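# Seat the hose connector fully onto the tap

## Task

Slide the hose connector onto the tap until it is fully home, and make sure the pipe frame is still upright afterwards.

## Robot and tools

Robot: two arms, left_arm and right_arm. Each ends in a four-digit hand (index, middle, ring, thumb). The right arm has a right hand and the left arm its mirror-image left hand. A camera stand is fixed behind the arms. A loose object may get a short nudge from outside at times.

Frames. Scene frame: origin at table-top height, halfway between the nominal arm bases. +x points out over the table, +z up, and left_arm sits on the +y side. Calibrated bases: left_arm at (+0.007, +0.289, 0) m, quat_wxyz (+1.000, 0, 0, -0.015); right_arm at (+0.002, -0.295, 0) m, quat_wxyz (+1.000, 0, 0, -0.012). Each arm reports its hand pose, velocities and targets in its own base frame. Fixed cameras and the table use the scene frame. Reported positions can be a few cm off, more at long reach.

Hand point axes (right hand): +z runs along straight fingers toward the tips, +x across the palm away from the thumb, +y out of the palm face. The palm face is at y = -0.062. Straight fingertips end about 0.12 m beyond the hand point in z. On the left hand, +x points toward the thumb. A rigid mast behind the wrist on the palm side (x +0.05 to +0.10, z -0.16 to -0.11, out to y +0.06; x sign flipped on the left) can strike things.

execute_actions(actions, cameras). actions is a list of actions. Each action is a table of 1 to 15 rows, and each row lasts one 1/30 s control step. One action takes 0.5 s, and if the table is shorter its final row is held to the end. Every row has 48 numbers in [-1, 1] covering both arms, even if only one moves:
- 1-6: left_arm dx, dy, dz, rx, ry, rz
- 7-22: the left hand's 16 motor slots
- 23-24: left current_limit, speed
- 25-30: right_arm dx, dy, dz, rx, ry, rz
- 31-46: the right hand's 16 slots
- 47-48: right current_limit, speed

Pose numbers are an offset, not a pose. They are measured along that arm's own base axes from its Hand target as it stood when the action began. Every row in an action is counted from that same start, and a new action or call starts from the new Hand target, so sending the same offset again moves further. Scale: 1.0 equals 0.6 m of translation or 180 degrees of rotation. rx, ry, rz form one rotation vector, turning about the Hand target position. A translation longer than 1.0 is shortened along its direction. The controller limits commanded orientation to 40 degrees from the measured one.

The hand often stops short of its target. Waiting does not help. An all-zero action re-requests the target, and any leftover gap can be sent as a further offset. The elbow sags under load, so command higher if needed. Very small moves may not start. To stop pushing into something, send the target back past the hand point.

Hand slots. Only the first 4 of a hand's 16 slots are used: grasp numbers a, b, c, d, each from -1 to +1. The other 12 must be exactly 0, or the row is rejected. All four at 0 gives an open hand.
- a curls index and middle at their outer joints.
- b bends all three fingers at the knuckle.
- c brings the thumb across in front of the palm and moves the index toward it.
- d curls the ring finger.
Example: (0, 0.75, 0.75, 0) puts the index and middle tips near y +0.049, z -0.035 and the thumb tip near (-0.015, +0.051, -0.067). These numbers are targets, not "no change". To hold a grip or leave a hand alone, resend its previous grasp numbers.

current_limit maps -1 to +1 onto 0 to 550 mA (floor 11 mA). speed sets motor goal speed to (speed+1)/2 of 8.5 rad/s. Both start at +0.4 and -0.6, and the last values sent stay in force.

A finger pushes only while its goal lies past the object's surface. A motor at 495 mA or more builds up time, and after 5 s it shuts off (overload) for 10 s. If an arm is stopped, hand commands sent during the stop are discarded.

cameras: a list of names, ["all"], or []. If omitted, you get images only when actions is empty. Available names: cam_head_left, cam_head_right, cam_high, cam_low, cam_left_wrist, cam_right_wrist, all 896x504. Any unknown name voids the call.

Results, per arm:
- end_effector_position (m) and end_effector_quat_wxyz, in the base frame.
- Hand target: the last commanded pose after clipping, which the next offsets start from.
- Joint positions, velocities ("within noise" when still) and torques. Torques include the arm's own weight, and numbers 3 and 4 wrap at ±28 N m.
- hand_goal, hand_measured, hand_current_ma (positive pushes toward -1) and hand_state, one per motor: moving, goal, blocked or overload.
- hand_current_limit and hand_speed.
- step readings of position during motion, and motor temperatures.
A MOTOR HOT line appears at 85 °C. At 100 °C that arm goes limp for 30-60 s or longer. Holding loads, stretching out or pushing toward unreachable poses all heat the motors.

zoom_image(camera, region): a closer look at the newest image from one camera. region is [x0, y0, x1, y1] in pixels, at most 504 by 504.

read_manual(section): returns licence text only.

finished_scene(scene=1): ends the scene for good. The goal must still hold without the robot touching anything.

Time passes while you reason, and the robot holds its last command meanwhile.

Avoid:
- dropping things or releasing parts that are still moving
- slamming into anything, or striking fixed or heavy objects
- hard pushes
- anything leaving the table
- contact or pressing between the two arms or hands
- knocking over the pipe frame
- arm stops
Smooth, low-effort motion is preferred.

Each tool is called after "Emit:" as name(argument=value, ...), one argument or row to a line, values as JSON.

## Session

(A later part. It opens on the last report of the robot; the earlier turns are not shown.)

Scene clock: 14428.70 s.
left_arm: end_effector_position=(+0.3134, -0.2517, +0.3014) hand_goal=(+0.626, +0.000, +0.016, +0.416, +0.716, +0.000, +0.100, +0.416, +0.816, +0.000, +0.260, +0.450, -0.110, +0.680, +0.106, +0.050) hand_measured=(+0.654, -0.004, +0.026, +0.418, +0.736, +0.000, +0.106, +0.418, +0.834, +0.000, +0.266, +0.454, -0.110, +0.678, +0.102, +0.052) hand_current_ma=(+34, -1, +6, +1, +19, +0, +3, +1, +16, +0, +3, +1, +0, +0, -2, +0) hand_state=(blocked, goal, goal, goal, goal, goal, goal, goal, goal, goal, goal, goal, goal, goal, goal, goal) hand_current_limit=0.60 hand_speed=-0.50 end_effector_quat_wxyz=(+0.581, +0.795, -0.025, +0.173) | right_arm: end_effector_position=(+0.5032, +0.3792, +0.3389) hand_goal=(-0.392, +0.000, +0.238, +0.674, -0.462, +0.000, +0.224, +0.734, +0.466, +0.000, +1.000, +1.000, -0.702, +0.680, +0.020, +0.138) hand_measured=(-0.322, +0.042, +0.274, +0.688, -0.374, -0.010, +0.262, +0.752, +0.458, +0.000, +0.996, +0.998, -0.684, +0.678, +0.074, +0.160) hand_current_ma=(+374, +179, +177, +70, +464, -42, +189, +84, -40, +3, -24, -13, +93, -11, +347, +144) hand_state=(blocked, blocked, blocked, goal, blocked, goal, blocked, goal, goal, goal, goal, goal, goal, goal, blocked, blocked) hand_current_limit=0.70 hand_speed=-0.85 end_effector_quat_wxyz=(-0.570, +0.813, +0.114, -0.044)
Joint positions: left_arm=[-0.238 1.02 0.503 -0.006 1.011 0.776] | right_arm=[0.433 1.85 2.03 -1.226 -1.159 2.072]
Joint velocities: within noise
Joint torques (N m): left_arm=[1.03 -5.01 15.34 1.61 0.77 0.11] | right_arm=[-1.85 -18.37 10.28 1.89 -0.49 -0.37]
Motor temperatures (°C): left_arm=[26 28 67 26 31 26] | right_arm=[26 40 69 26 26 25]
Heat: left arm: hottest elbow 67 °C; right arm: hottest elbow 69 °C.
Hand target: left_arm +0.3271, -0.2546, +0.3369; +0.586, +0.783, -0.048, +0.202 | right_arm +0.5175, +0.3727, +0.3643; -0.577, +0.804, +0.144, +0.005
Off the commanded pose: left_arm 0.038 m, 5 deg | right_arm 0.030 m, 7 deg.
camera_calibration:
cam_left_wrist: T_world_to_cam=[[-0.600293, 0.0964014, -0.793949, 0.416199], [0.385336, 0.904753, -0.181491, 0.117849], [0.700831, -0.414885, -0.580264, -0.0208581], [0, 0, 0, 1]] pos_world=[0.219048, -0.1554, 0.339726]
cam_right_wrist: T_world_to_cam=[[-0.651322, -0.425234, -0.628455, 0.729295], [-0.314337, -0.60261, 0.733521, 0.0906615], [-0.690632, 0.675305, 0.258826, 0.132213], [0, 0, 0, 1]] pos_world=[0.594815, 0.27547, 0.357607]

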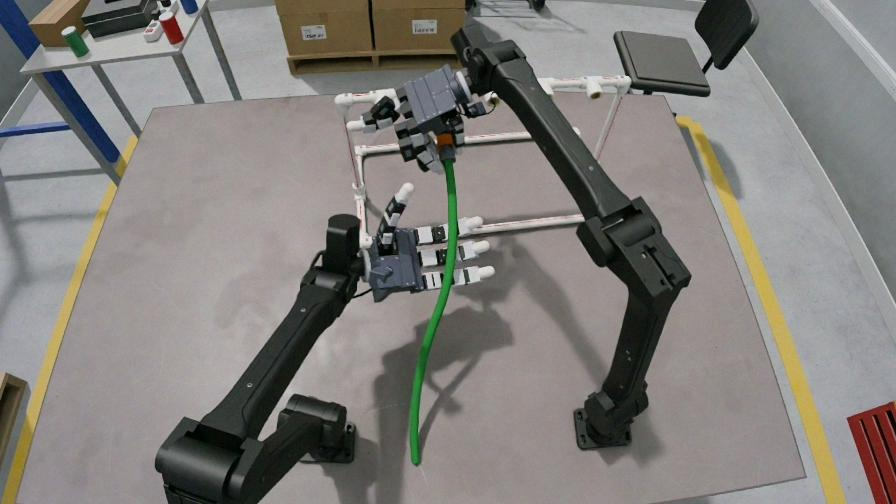

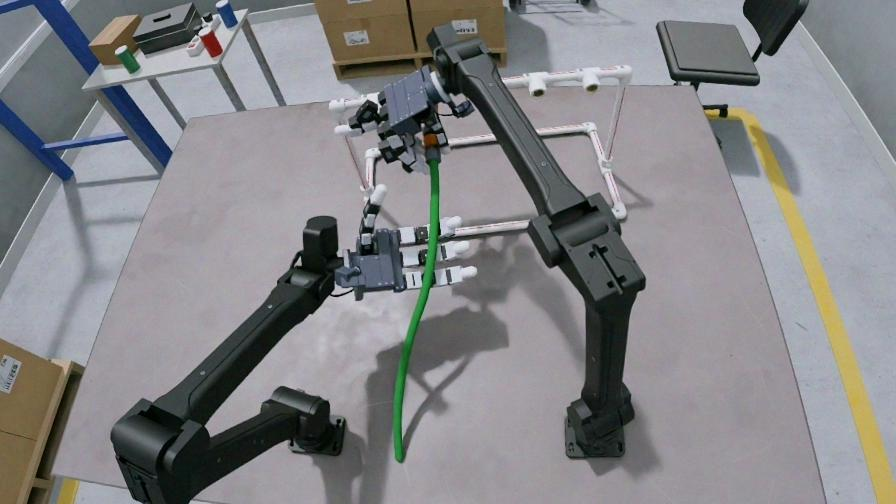

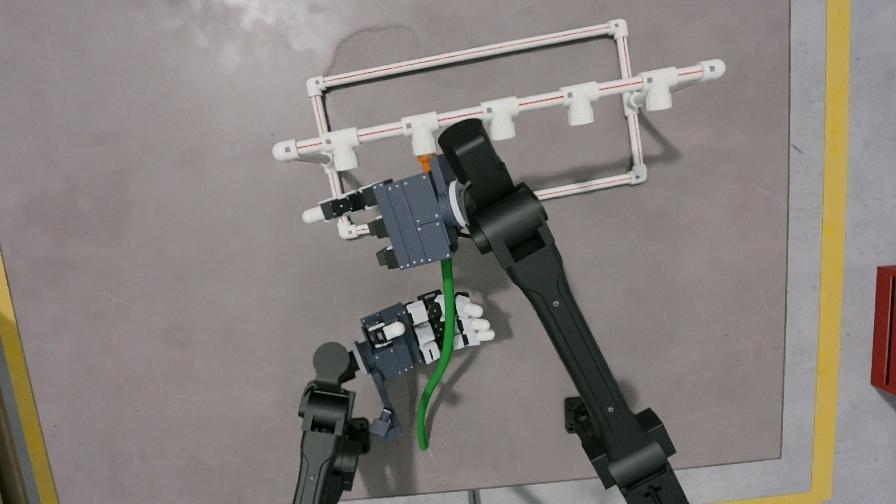

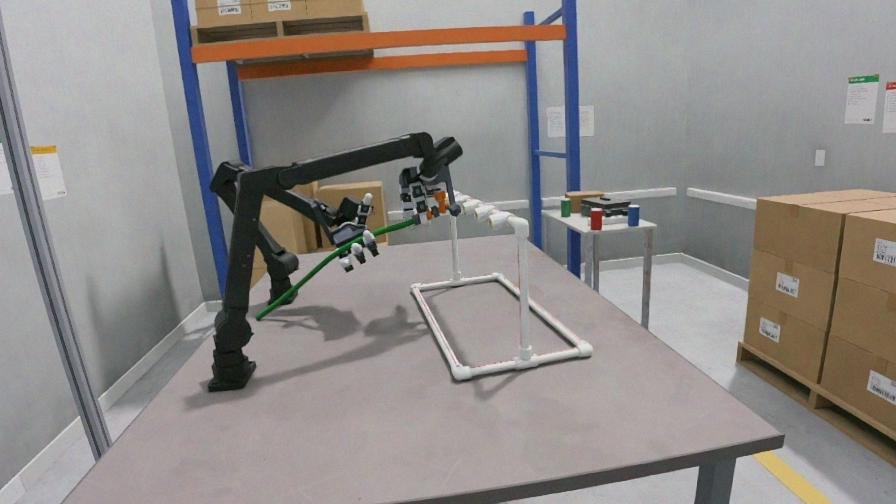

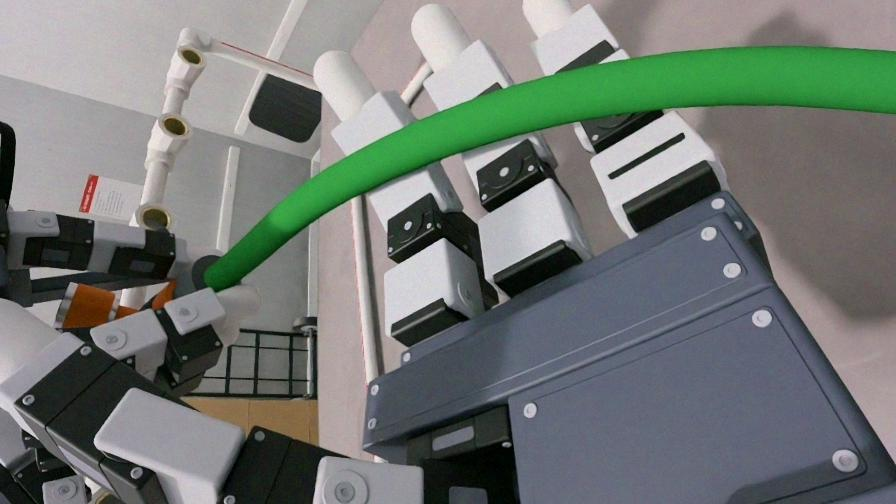

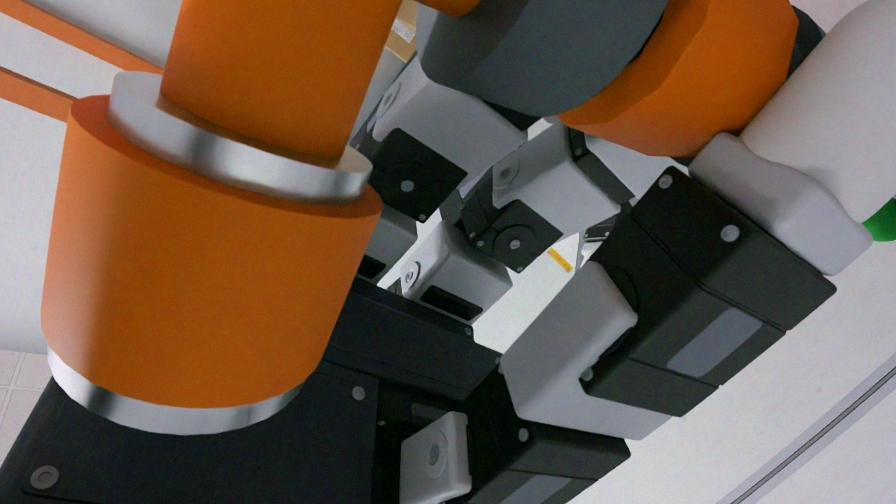

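Emit:
execute_actions(
  actions=[
    [[0,0,0,0,0,0,0.3,0,0.5,0.2,0,0,0,0,0,0,0,0,0,0,0,0,0.6,-0.5,0.0234,0.0039,0.0077,0,0,0,0.15,0.58,0.84,-0.8,0,0,0,0,0,0,0,0,0,0,0,0,0.7,-0.85],[0,0,0,0,0,0,0.3,0,0.5,0.2,0,0,0,0,0,0,0,0,0,0,0,0,0.6,-0.5,0.0234,0.0039,0.0077,0,0,0,0.15,0.58,0.84,-0.8,0,0,0,0,0,0,0,0,0,0,0,0,0.7,-0.85],[0,0,0,0,0,0,0.3,0,0.5,0.2,0,0,0,0,0,0,0,0,0,0,0,0,0.6,-0.5,0.0234,0.0039,0.0077,0,0,0,0.15,0.58,0.84,-0.8,0,0,0,0,0,0,0,0,0,0,0,0,0.7,-0.85],[0,0,0,0,0,0,0.3,0,0.5,0.2,0,0,0,0,0,0,0,0,0,0,0,0,0.6,-0.5,0.0234,0.0039,0.0077,0,0,0,0.15,0.58,0.84,-0.8,0,0,0,0,0,0,0,0,0,0,0,0,0.7,-0.85],[0,0,0,0,0,0,0.3,0,0.5,0.2,0,0,0,0,0,0,0,0,0,0,0,0,0.6,-0.5,0.0078,0.0013,0.0026,0,0,0,0.15,0.58,0.84,-0.8,0,0,0,0,0,0,0,0,0,0,0,0,0.7,-0.85]],
  ],
  cameras=["cam_right_wrist", "cam_low", "cam_high"],
)

Emit:
zoom_image(
  camera="cam_right_wrist",
  region=[400, 0, 850, 250],
)

Emit:
zoom_image(
  camera="cam_low",
  region=[405, 190, 465, 230],
)

Emit:
zoom_image(
  camera="cam_high",
  region=[260, 80, 520, 280],
)

Scene clock: 14493.37 s.
left_arm: end_effector_position=(+0.3134, -0.2517, +0.3014) hand_goal=(+0.626, +0.000, +0.016, +0.416, +0.716, +0.000, +0.100, +0.416, +0.816, +0.000, +0.260, +0.450, -0.110, +0.680, +0.106, +0.050) hand_measured=(+0.654, -0.004, +0.026, +0.418, +0.736, +0.000, +0.106, +0.418, +0.834, +0.000, +0.266, +0.454, -0.110, +0.678, +0.102, +0.052) hand_current_ma=(+34, -1, +6, +1, +19, +0, +3, +1, +16, +0, +3, +1, +0, +0, -2, +0) hand_state=(blocked, goal, goal, goal, goal, goal, goal, goal, goal, goal, goal, goal, goal, goal, goal, goal) hand_current_limit=0.60 hand_speed=-0.50 end_effector_quat_wxyz=(+0.581, +0.795, -0.025, +0.173) | right_arm: end_effector_position=(+0.5031, +0.3792, +0.3389) hand_goal=(-0.392, +0.000, +0.238, +0.674, -0.462, +0.000, +0.224, +0.734, +0.466, +0.000, +1.000, +1.000, -0.702, +0.680, +0.020, +0.138) hand_measured=(-0.322, +0.042, +0.274, +0.688, -0.374, -0.010, +0.262, +0.752, +0.458, +0.000, +0.996, +0.998, -0.684, +0.678, +0.074, +0.160) hand_current_ma=(+374, +179, +177, +70, +464, -42, +189, +84, -40, +3, -24, -13, +93, -11, +347, +144) hand_state=(blocked, blocked, blocked, goal, blocked, goal, blocked, goal, goal, goal, goal, goal, goal, goal, blocked, blocked) hand_current_limit=0.70 hand_speed=-0.85 end_effector_quat_wxyz=(-0.570, +0.813, +0.114, -0.044)
Joint positions: left_arm=[-0.238 1.02 0.503 -0.006 1.011 0.776] | right_arm=[0.433 1.85 2.03 -1.226 -1.159 2.072]
Joint torques (N m): left_arm=[0.91 -5.19 15.46 1.48 0.77 0.13] | right_arm=[-2.02 -17.44 11.93 1.51 -0.53 -0.39]
Motor temperatures (°C): left_arm=[26 28 68 26 31 26] | right_arm=[26 41 66 26 26 25]
Heat: left arm: hottest elbow 68 °C; right arm: hottest elbow 66 °C.
Hand target: left_arm +0.3271, -0.2546, +0.3369; +0.586, +0.783, -0.048, +0.202 | right_arm +0.5222, +0.3735, +0.3659; -0.577, +0.804, +0.144, +0.005
Off the commanded pose: left_arm 0.038 m, 5 deg | right_arm 0.033 m, 7 deg.
Step readings (end_effector_position of left_arm | right_arm):
0: (+0.3134, -0.2517, +0.3014) | (+0.5032, +0.3792, +0.3389)
1: (+0.3134, -0.2517, +0.3014) | (+0.5032, +0.3792, +0.3389)
2: (+0.3134, -0.2517, +0.3014) | (+0.5032, +0.3792, +0.3389)
4: (+0.3134, -0.2517, +0.3014) | (+0.5032, +0.3792, +0.3389)
8: (+0.3134, -0.2517, +0.3014) | (+0.5031, +0.3792, +0.3389)
15: (+0.3134, -0.2517, +0.3014) | (+0.5031, +0.3792, +0.3389)
camera_calibration:
cam_right_wrist: T_world_to_cam=[[-0.651504, -0.425327, -0.628203, 0.729274], [-0.314114, -0.602512, 0.733697, 0.0904065], [-0.690561, 0.675334, 0.258938, 0.132054], [0, 0, 0, 1]] pos_world=[0.594714, 0.27547, 0.357607]
Images, in order (width x height): cam_high 896x504, cam_low 896x504, cam_right_wrist 896x504.

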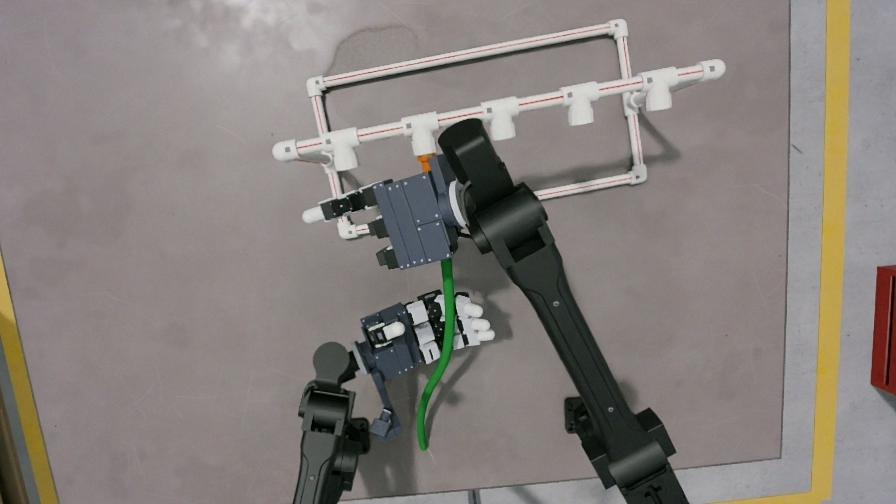

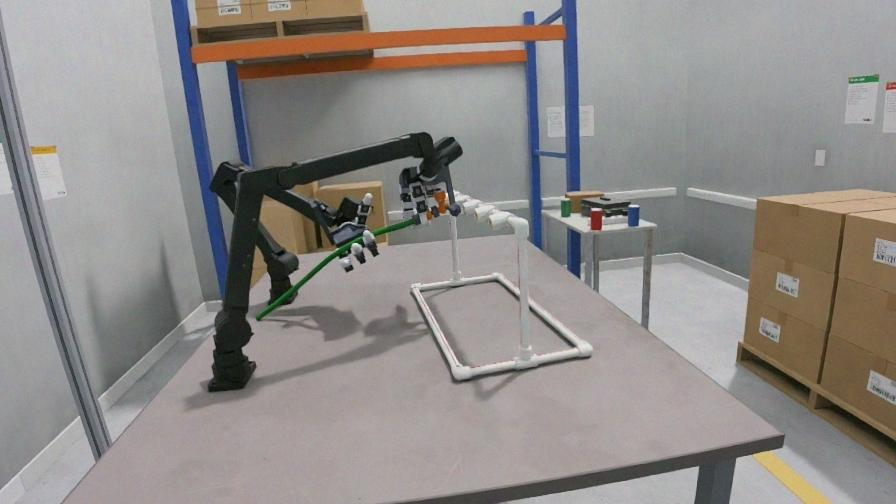

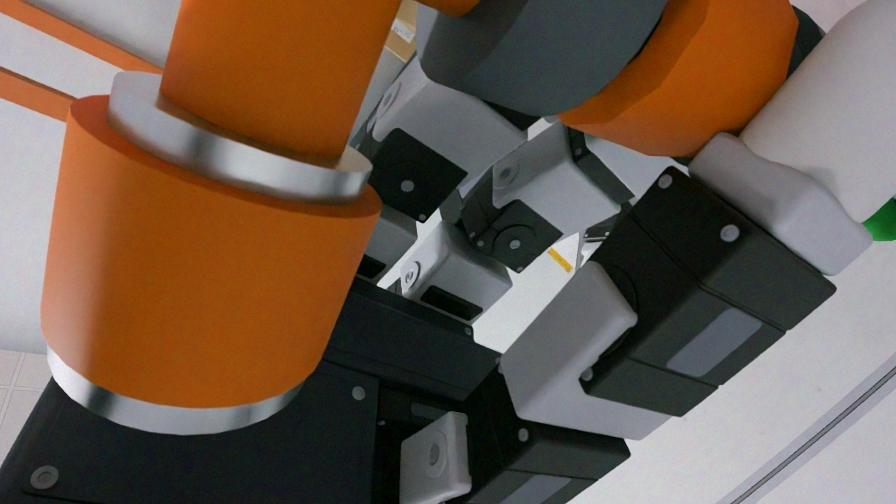

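Scaled by 1.120.

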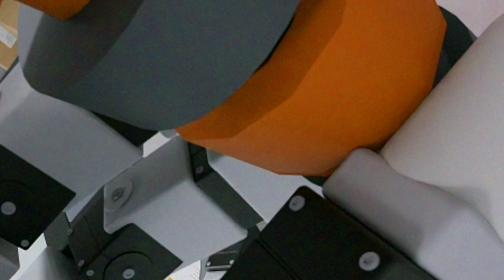

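Scaled by 8.400.

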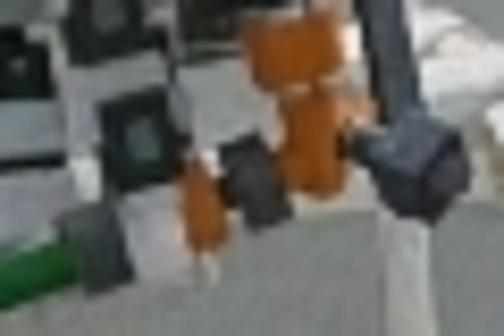

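Scaled by 1.938.

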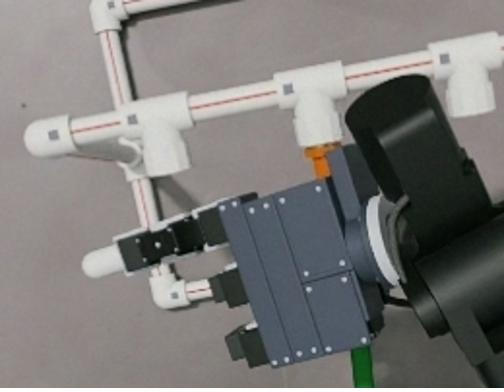

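Emit:
execute_actions(
  actions=[
    [[0,0,0,0,0,0,0.3,0,0.5,0.2,0,0,0,0,0,0,0,0,0,0,0,0,0.6,-0.5,0.047,0.0078,0.0155,0,0,0,0.15,0.58,0.84,-0.8,0,0,0,0,0,0,0,0,0,0,0,0,0.7,-0.85],[0,0,0,0,0,0,0.3,0,0.5,0.2,0,0,0,0,0,0,0,0,0,0,0,0,0.6,-0.5,0.047,0.0078,0.0155,0,0,0,0.15,0.58,0.84,-0.8,0,0,0,0,0,0,0,0,0,0,0,0,0.7,-0.85],[0,0,0,0,0,0,0.3,0,0.5,0.2,0,0,0,0,0,0,0,0,0,0,0,0,0.6,-0.5,0.047,0.0078,0.0155,0,0,0,0.15,0.58,0.84,-0.8,0,0,0,0,0,0,0,0,0,0,0,0,0.7,-0.85],[0,0,0,0,0,0,0.3,0,0.5,0.2,0,0,0,0,0,0,0,0,0,0,0,0,0.6,-0.5,0.047,0.0078,0.0155,0,0,0,0.15,0.58,0.84,-0.8,0,0,0,0,0,0,0,0,0,0,0,0,0.7,-0.85],[0,0,0,0,0,0,0.3,0,0.5,0.2,0,0,0,0,0,0,0,0,0,0,0,0,0.6,-0.5,0.0,0.0,0.0,0,0,0,0.15,0.58,0.84,-0.8,0,0,0,0,0,0,0,0,0,0,0,0,0.7,-0.85]],
  ],
  cameras=["cam_right_wrist", "cam_low", "cam_high"],
)

Emit:
zoom_image(
  camera="cam_right_wrist",
  region=[400, 0, 850, 250],
)

Emit:
zoom_image(
  camera="cam_low",
  region=[405, 190, 465, 230],
)

Emit:
zoom_image(
  camera="cam_high",
  region=[260, 80, 520, 280],
)

Scene clock: 14506.10 s.
left_arm: end_effector_position=(+0.3134, -0.2517, +0.3014) hand_goal=(+0.626, +0.000, +0.016, +0.416, +0.716, +0.000, +0.100, +0.416, +0.816, +0.000, +0.260, +0.450, -0.110, +0.680, +0.106, +0.050) hand_measured=(+0.654, -0.004, +0.026, +0.418, +0.736, +0.000, +0.106, +0.418, +0.834, +0.000, +0.266, +0.454, -0.110, +0.678, +0.102, +0.052) hand_current_ma=(+34, -1, +6, +1, +19, +0, +3, +1, +16, +0, +3, +1, +0, +0, -2, +0) hand_state=(blocked, goal, goal, goal, goal, goal, goal, goal, goal, goal, goal, goal, goal, goal, goal, goal) hand_current_limit=0.60 hand_speed=-0.50 end_effector_quat_wxyz=(+0.581, +0.795, -0.025, +0.173) | right_arm: end_effector_position=(+0.5074, +0.3808, +0.3395) hand_goal=(-0.392, +0.000, +0.238, +0.674, -0.462, +0.000, +0.224, +0.734, +0.466, +0.000, +1.000, +1.000, -0.702, +0.680, +0.020, +0.138) hand_measured=(-0.322, +0.042, +0.274, +0.688, -0.374, -0.012, +0.264, +0.752, +0.458, +0.000, +0.996, +0.998, -0.684, +0.678, +0.072, +0.160) hand_current_ma=(+374, +185, +177, +70, +464, -54, +196, +89, -41, +3, -24, -13, +92, -8, +339, +144) hand_state=(blocked, blocked, blocked, goal, blocked, goal, blocked, goal, goal, goal, goal, goal, goal, goal, blocked, blocked) hand_current_limit=0.70 hand_speed=-0.85 end_effector_quat_wxyz=(-0.569, +0.813, +0.115, -0.044)
Joint positions: left_arm=[-0.238 1.02 0.503 -0.006 1.011 0.776] | right_arm=[0.433 1.866 2.055 -1.24 -1.157 2.066]
Joint torques (N m): left_arm=[1.14 -5.07 15.47 1.54 0.77 0.13] | right_arm=[-1.96 -18.49 10.43 1.84 -0.59 -0.35]
Motor temperatures (°C): left_arm=[26 28 68 26 31 26] | right_arm=[26 41 67 26 26 25]
Heat: left arm: hottest elbow 68 °C; right arm: hottest elbow 67 °C.
Hand target: left_arm +0.3271, -0.2546, +0.3369; +0.586, +0.783, -0.048, +0.202 | right_arm +0.5221, +0.3735, +0.3659; -0.577, +0.804, +0.144, +0.005
Off the commanded pose: left_arm 0.038 m, 5 deg | right_arm 0.031 m, 7 deg.
Step readings (end_effector_position of left_arm | right_arm):
0: (+0.3134, -0.2517, +0.3014) | (+0.5031, +0.3792, +0.3389)
1: (+0.3134, -0.2517, +0.3014) | (+0.5031, +0.3792, +0.3389)
2: (+0.3134, -0.2517, +0.3014) | (+0.5032, +0.3792, +0.3391)
4: (+0.3134, -0.2517, +0.3014) | (+0.5042, +0.3796, +0.3403)
8: (+0.3134, -0.2517, +0.3014) | (+0.5073, +0.3808, +0.3396)
15: (+0.3134, -0.2517, +0.3014) | (+0.5074, +0.3808, +0.3395)
camera_calibration:
cam_right_wrist: T_world_to_cam=[[-0.649556, -0.427066, -0.629041, 0.733046], [-0.315172, -0.601671, 0.733934, 0.0923615], [-0.691913, 0.674987, 0.25622, 0.135502], [0, 0, 0, 1]] pos_world=[0.59902, 0.277168, 0.35861]
Images, in order (width x height): cam_high 896x504, cam_low 896x504, cam_right_wrist 896x504.

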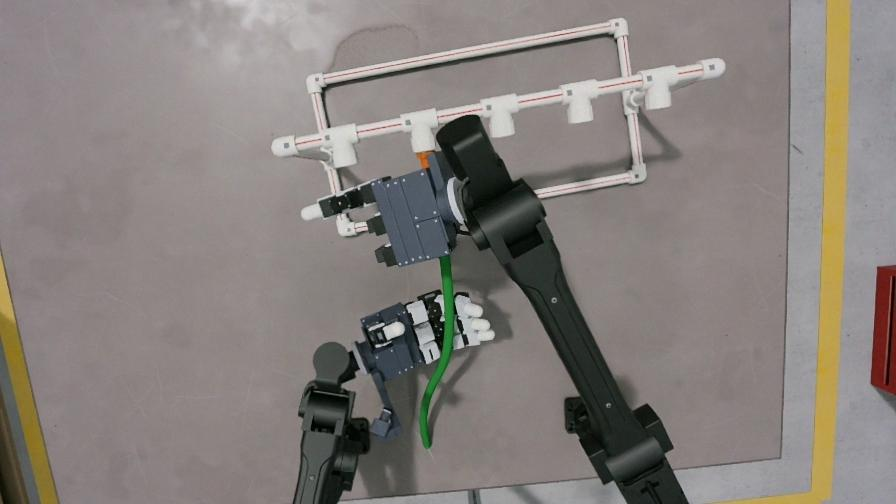

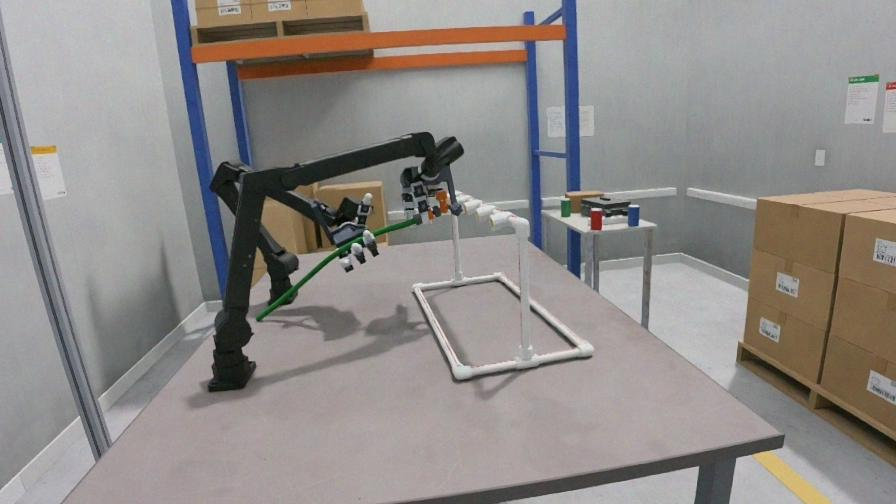

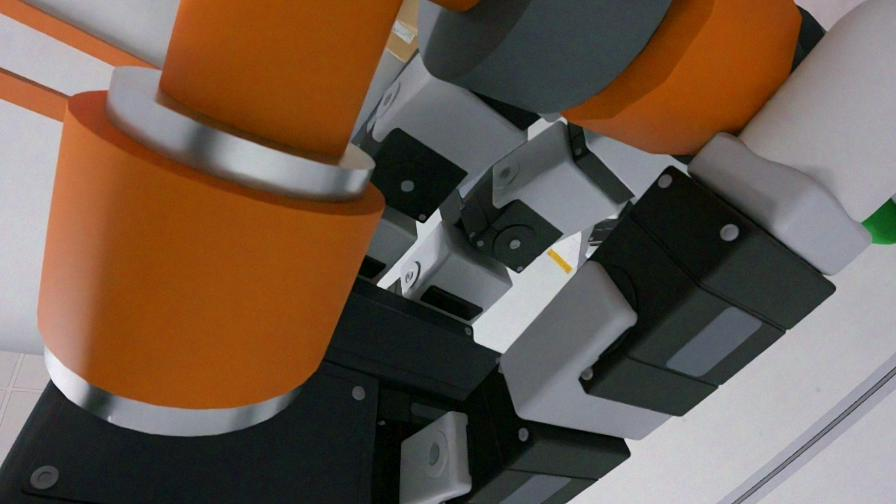

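Scaled by 1.120.

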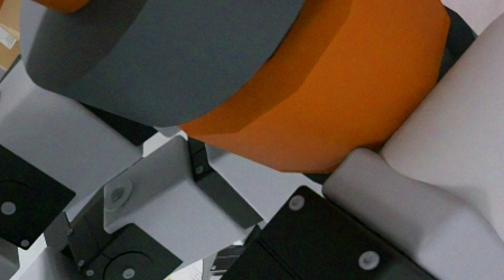

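Scaled by 8.400.

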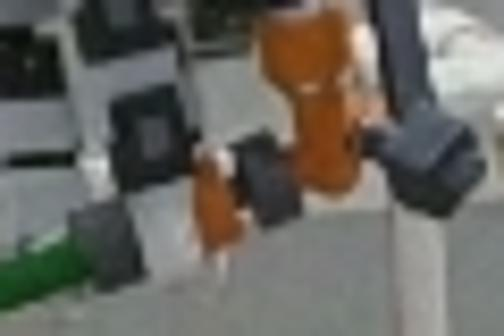

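Scaled by 1.938.

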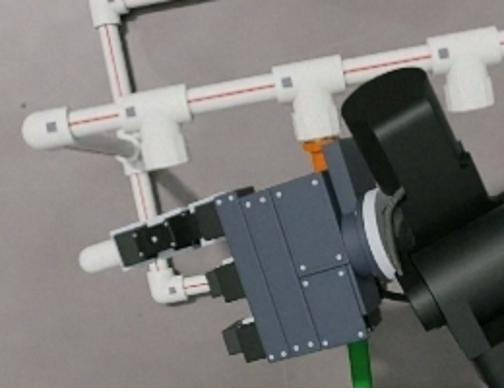

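Emit:
execute_actions(
  actions=[
    [[0,0,0,0,0,0,0.3,0,0.5,0.2,0,0,0,0,0,0,0,0,0,0,0,0,0.6,-0.5,0.094,0.0156,0.031,0,0,0,0.15,0.58,0.84,-0.8,0,0,0,0,0,0,0,0,0,0,0,0,0.7,-0.85],[0,0,0,0,0,0,0.3,0,0.5,0.2,0,0,0,0,0,0,0,0,0,0,0,0,0.6,-0.5,0.094,0.0156,0.031,0,0,0,0.15,0.58,0.84,-0.8,0,0,0,0,0,0,0,0,0,0,0,0,0.7,-0.85],[0,0,0,0,0,0,0.3,0,0.5,0.2,0,0,0,0,0,0,0,0,0,0,0,0,0.6,-0.5,0.094,0.0156,0.031,0,0,0,0.15,0.58,0.84,-0.8,0,0,0,0,0,0,0,0,0,0,0,0,0.7,-0.85],[0,0,0,0,0,0,0.3,0,0.5,0.2,0,0,0,0,0,0,0,0,0,0,0,0,0.6,-0.5,0.0,0.0,0.0,0,0,0,0.15,0.58,0.84,-0.8,0,0,0,0,0,0,0,0,0,0,0,0,0.7,-0.85]],
  ],
  cameras=["cam_right_wrist", "cam_low", "cam_high"],
)

Emit:
zoom_image(
  camera="cam_right_wrist",
  region=[400, 0, 850, 250],
)

Emit:
zoom_image(
  camera="cam_low",
  region=[405, 190, 465, 230],
)

Emit:
zoom_image(
  camera="cam_high",
  region=[260, 80, 520, 280],
)

Scene clock: 14528.47 s.
left_arm: end_effector_position=(+0.3134, -0.2518, +0.3010) hand_goal=(+0.626, +0.000, +0.016, +0.416, +0.716, +0.000, +0.100, +0.416, +0.816, +0.000, +0.260, +0.450, -0.110, +0.680, +0.106, +0.050) hand_measured=(+0.654, -0.004, +0.026, +0.418, +0.736, +0.000, +0.106, +0.418, +0.834, +0.000, +0.266, +0.454, -0.110, +0.678, +0.102, +0.052) hand_current_ma=(+34, -1, +5, +1, +19, +0, +3, +1, +16, +0, +3, +1, +0, +0, -2, +0) hand_state=(blocked, goal, goal, goal, goal, goal, goal, goal, goal, goal, goal, goal, goal, goal, goal, goal) hand_current_limit=0.60 hand_speed=-0.50 end_effector_quat_wxyz=(+0.581, +0.795, -0.024, +0.172) | right_arm: end_effector_position=(+0.5159, +0.3820, +0.3400) hand_goal=(-0.392, +0.000, +0.238, +0.674, -0.462, +0.000, +0.224, +0.734, +0.466, +0.000, +1.000, +1.000, -0.702, +0.680, +0.020, +0.138) hand_measured=(-0.322, +0.046, +0.274, +0.688, -0.374, -0.012, +0.264, +0.752, +0.458, +0.000, +0.996, +0.998, -0.682, +0.680, +0.072, +0.160) hand_current_ma=(+373, +201, +177, +70, +464, -48, +199, +91, -43, +3, -24, -13, +104, -3, +337, +144) hand_state=(blocked, blocked, blocked, goal, blocked, goal, blocked, goal, goal, goal, goal, goal, blocked, goal, blocked, blocked) hand_current_limit=0.70 hand_speed=-0.85 end_effector_quat_wxyz=(-0.570, +0.812, +0.119, -0.036)
Joint positions: left_arm=[-0.238 1.02 0.503 -0.008 1.011 0.776] | right_arm=[0.43 1.882 2.081 -1.239 -1.155 2.06]
Joint torques (N m): left_arm=[1.61 -4.95 15.42 1.61 0.76 0.12] | right_arm=[-1.73 -19.49 8.99 1.66 -0.7 -0.31]
Motor temperatures (°C): left_arm=[26 28 68 26 31 26] | right_arm=[26 43 65 26 26 25]
Heat: left arm: hottest elbow 68 °C; right arm: hottest elbow 65 °C.
Hand target: left_arm +0.3271, -0.2546, +0.3369; +0.586, +0.783, -0.048, +0.202 | right_arm +0.5221, +0.3735, +0.3661; -0.577, +0.804, +0.144, +0.005
Off the commanded pose: left_arm 0.039 m, 5 deg | right_arm 0.028 m, 6 deg.
Step readings (end_effector_position of left_arm | right_arm):
0: (+0.3134, -0.2517, +0.3014) | (+0.5074, +0.3808, +0.3395)
1: (+0.3134, -0.2517, +0.3014) | (+0.5074, +0.3808, +0.3395)
2: (+0.3134, -0.2517, +0.3014) | (+0.5076, +0.3808, +0.3401)
4: (+0.3134, -0.2517, +0.3014) | (+0.5113, +0.3822, +0.3419)
8: (+0.3134, -0.2518, +0.3012) | (+0.5163, +0.3824, +0.3416)
15: (+0.3134, -0.2518, +0.3010) | (+0.5160, +0.3821, +0.3400)
camera_calibration:
cam_right_wrist: T_world_to_cam=[[-0.640161, -0.42342, -0.641022, 0.737351], [-0.328286, -0.603612, 0.726554, 0.105411], [-0.694566, 0.67555, 0.247405, 0.144568], [0, 0, 0, 1]] pos_world=[0.60704, 0.278173, 0.360305]
Images, in order (width x height): cam_high 896x504, cam_low 896x504, cam_right_wrist 896x504.

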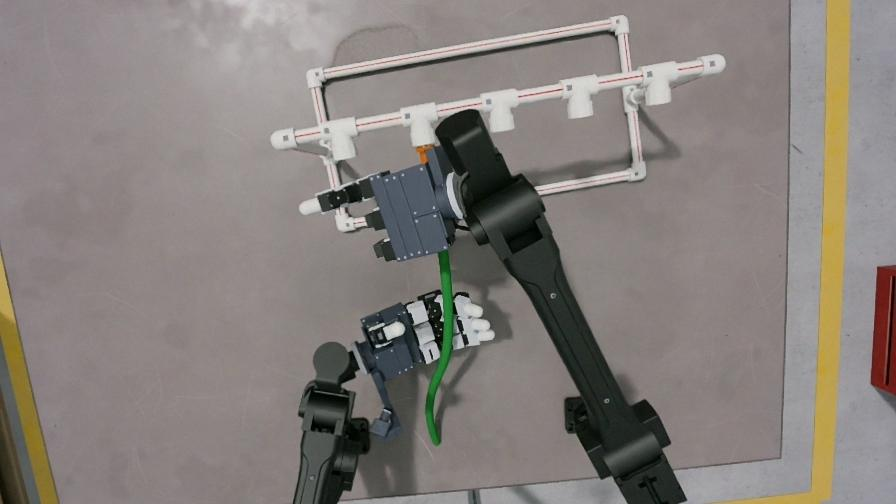

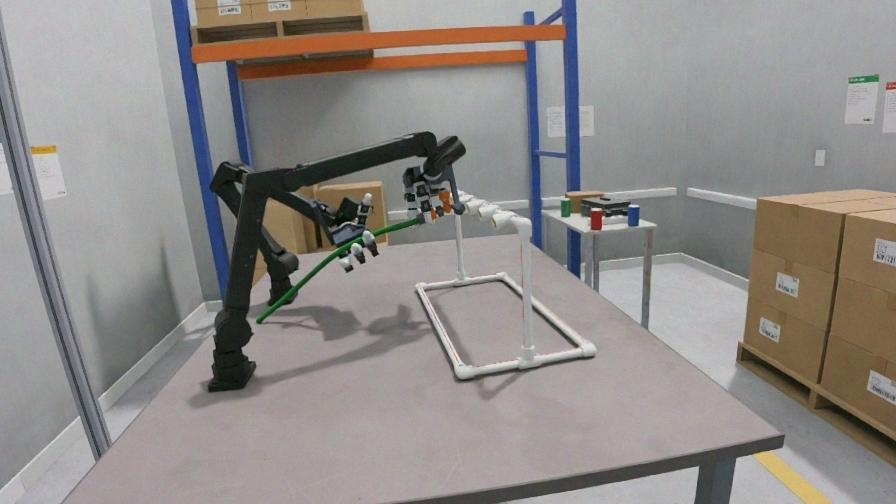

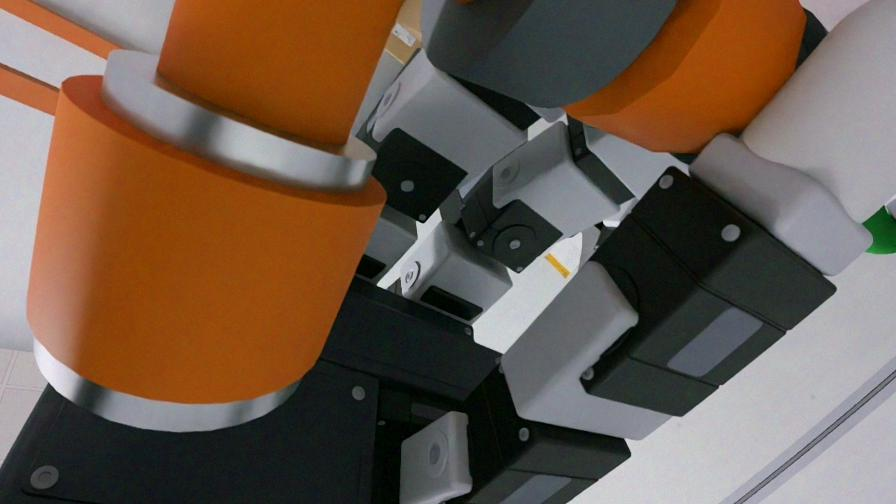

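Scaled by 1.120.

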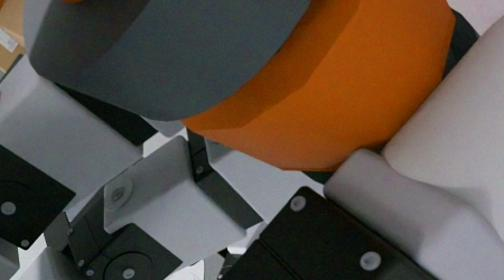

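Scaled by 8.400.

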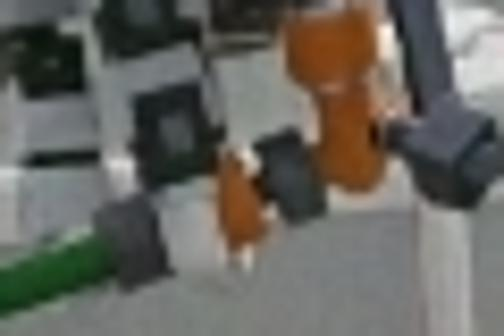

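Scaled by 1.938.

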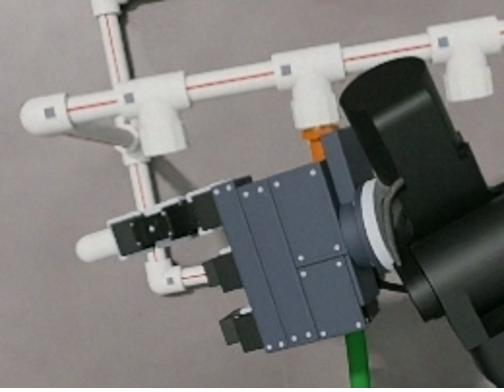

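Emit:
execute_actions(
  actions=[
    [[0,0,-0.08,0,0,0,0.2,0,0.5,0.1,0,0,0,0,0,0,0,0,0,0,0,0,0.6,-0.7,0,0,0,0,0,0,0.15,0.58,0.84,-0.8,0,0,0,0,0,0,0,0,0,0,0,0,0.7,-0.85]],
    [[0,0,-0.04,0,0,0,0.1,0,0.5,0,0,0,0,0,0,0,0,0,0,0,0,0,0.6,-0.7,0,0,0,0,0,0,0.15,0.58,0.84,-0.8,0,0,0,0,0,0,0,0,0,0,0,0,0.7,-0.85]],
  ],
  cameras=["cam_right_wrist", "cam_low", "cam_head_left"],
)

Emit:
zoom_image(
  camera="cam_low",
  region=[320, 180, 480, 280],
)

Scene clock: 14758.97 s.
left_arm: end_effector_position=(+0.3282, -0.2559, +0.2658) hand_goal=(+0.586, +0.000, +0.216, +0.606, +0.726, +0.000, +0.420, +0.706, +0.886, +0.000, +0.580, +0.690, -0.130, +0.680, +0.106, +0.080) hand_measured=(+0.606, -0.004, +0.216, +0.604, +0.736, +0.000, +0.420, +0.704, +0.892, +0.000, +0.580, +0.688, -0.124, +0.678, +0.102, +0.078) hand_current_ma=(+20, -1, +0, -1, +6, +0, +0, +0, +3, +0, +0, -1, +2, +0, -2, -1) hand_state=(blocked, goal, goal, goal, goal, goal, goal, goal, goal, goal, goal, goal, goal, goal, goal, goal) hand_current_limit=0.60 hand_speed=-0.70 end_effector_quat_wxyz=(+0.584, +0.786, -0.045, +0.198) | right_arm: end_effector_position=(+0.5161, +0.3821, +0.3400) hand_goal=(-0.392, +0.000, +0.238, +0.674, -0.462, +0.000, +0.224, +0.734, +0.466, +0.000, +1.000, +1.000, -0.702, +0.680, +0.020, +0.138) hand_measured=(-0.322, +0.046, +0.274, +0.688, -0.374, -0.012, +0.264, +0.752, +0.458, +0.000, +0.996, +0.998, -0.680, +0.680, +0.072, +0.160) hand_current_ma=(+373, +201, +177, +70, +464, -49, +199, +91, -43, +3, -24, -13, +107, -2, +337, +144) hand_state=(blocked, blocked, blocked, goal, blocked, goal, blocked, goal, goal, goal, goal, goal, blocked, goal, blocked, blocked) hand_current_limit=0.70 hand_speed=-0.85 end_effector_quat_wxyz=(-0.570, +0.812, +0.120, -0.036)
Joint positions: left_arm=[-0.238 1.187 0.469 0.249 1.014 0.79] | right_arm=[0.43 1.882 2.081 -1.239 -1.155 2.057]
Joint torques (N m): left_arm=[1.08 -6.07 8.01 2.44 0.59 -0.02] | right_arm=[-1.73 -19.6 8.87 1.72 -0.7 -0.29]
Motor temperatures (°C): left_arm=[26 27 69 26 31 26] | right_arm=[26 44 61 26 26 25]
Heat: left arm: hottest elbow 69 °C; right arm: hottest elbow 61 °C.
Hand target: left_arm +0.3271, -0.2545, +0.2648; +0.586, +0.783, -0.048, +0.202 | right_arm +0.5221, +0.3735, +0.3660; -0.577, +0.804, +0.144, +0.005
Off the commanded pose: left_arm 0.002 m, 1 deg | right_arm 0.028 m, 6 deg.
Step readings (end_effector_position of left_arm | right_arm):
0: (+0.3134, -0.2518, +0.3010) | (+0.5159, +0.3820, +0.3400)
1: (+0.3135, -0.2518, +0.3008) | (+0.5159, +0.3820, +0.3400)
2: (+0.3139, -0.2520, +0.3004) | (+0.5160, +0.3820, +0.3400)
4: (+0.3166, -0.2529, +0.2979) | (+0.5160, +0.3820, +0.3400)
8: (+0.3253, -0.2551, +0.2862) | (+0.5160, +0.3821, +0.3400)
15: (+0.3281, -0.2558, +0.2860) | (+0.5160, +0.3821, +0.3400)
16: (+0.3281, -0.2558, +0.2865) | (+0.5160, +0.3821, +0.3400)
17: (+0.3278, -0.2558, +0.2868) | (+0.5160, +0.3821, +0.3400)
19: (+0.3276, -0.2558, +0.2851) | (+0.5161, +0.3821, +0.3400)
23: (+0.3284, -0.2560, +0.2720) | (+0.5161, +0.3821, +0.3400)
30: (+0.3283, -0.2560, +0.2646) | (+0.5161, +0.3821, +0.3400)
camera_calibration:
cam_right_wrist: T_world_to_cam=[[-0.638214, -0.423679, -0.64279, 0.737179], [-0.329557, -0.604223, 0.72547, 0.106832], [-0.695755, 0.674841, 0.245997, 0.146115], [0, 0, 0, 1]] pos_world=[0.607345, 0.278274, 0.360404]
Images, in order (width x height): cam_head_left 896x504, cam_low 896x504, cam_right_wrist 896x504.

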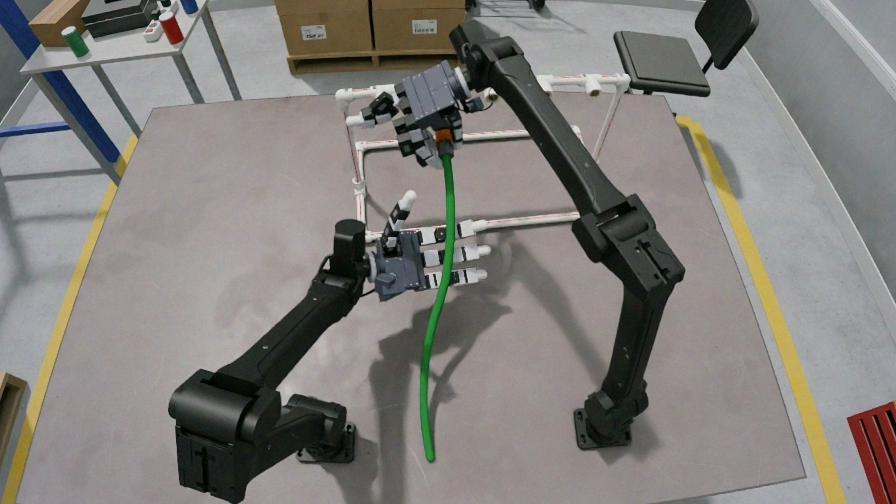

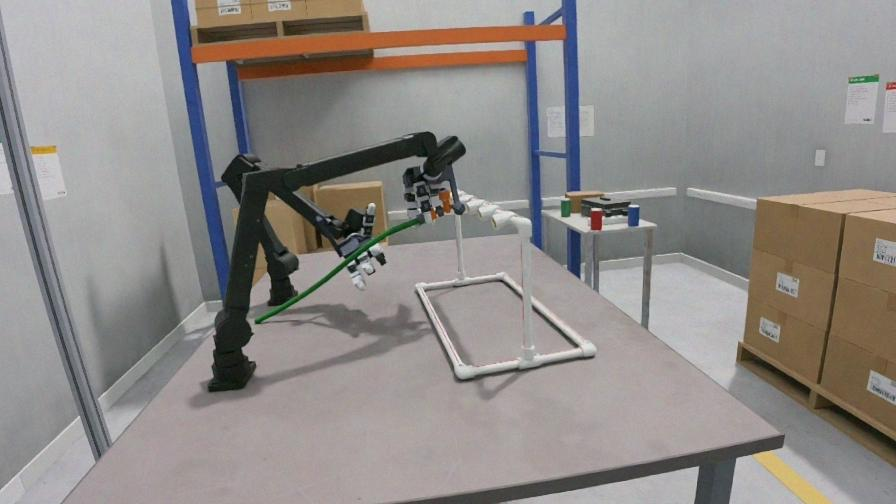

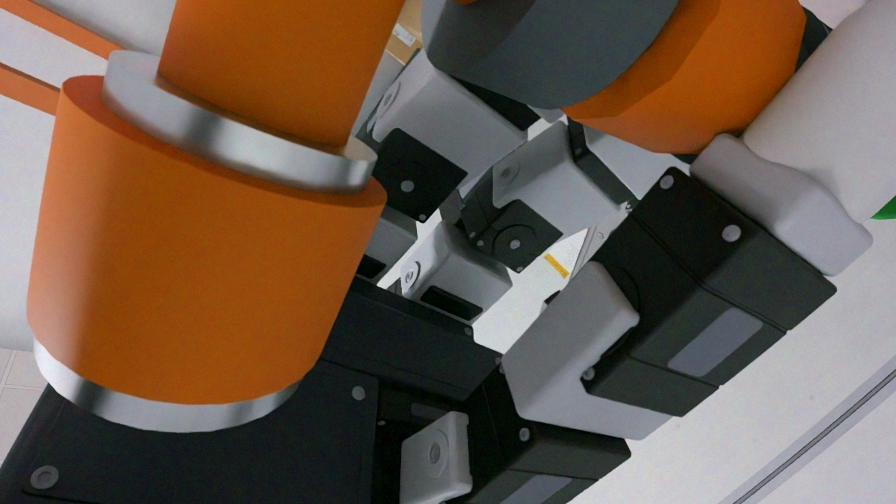

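Scaled by 3.150.

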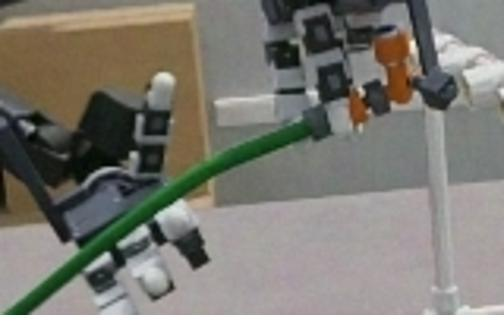

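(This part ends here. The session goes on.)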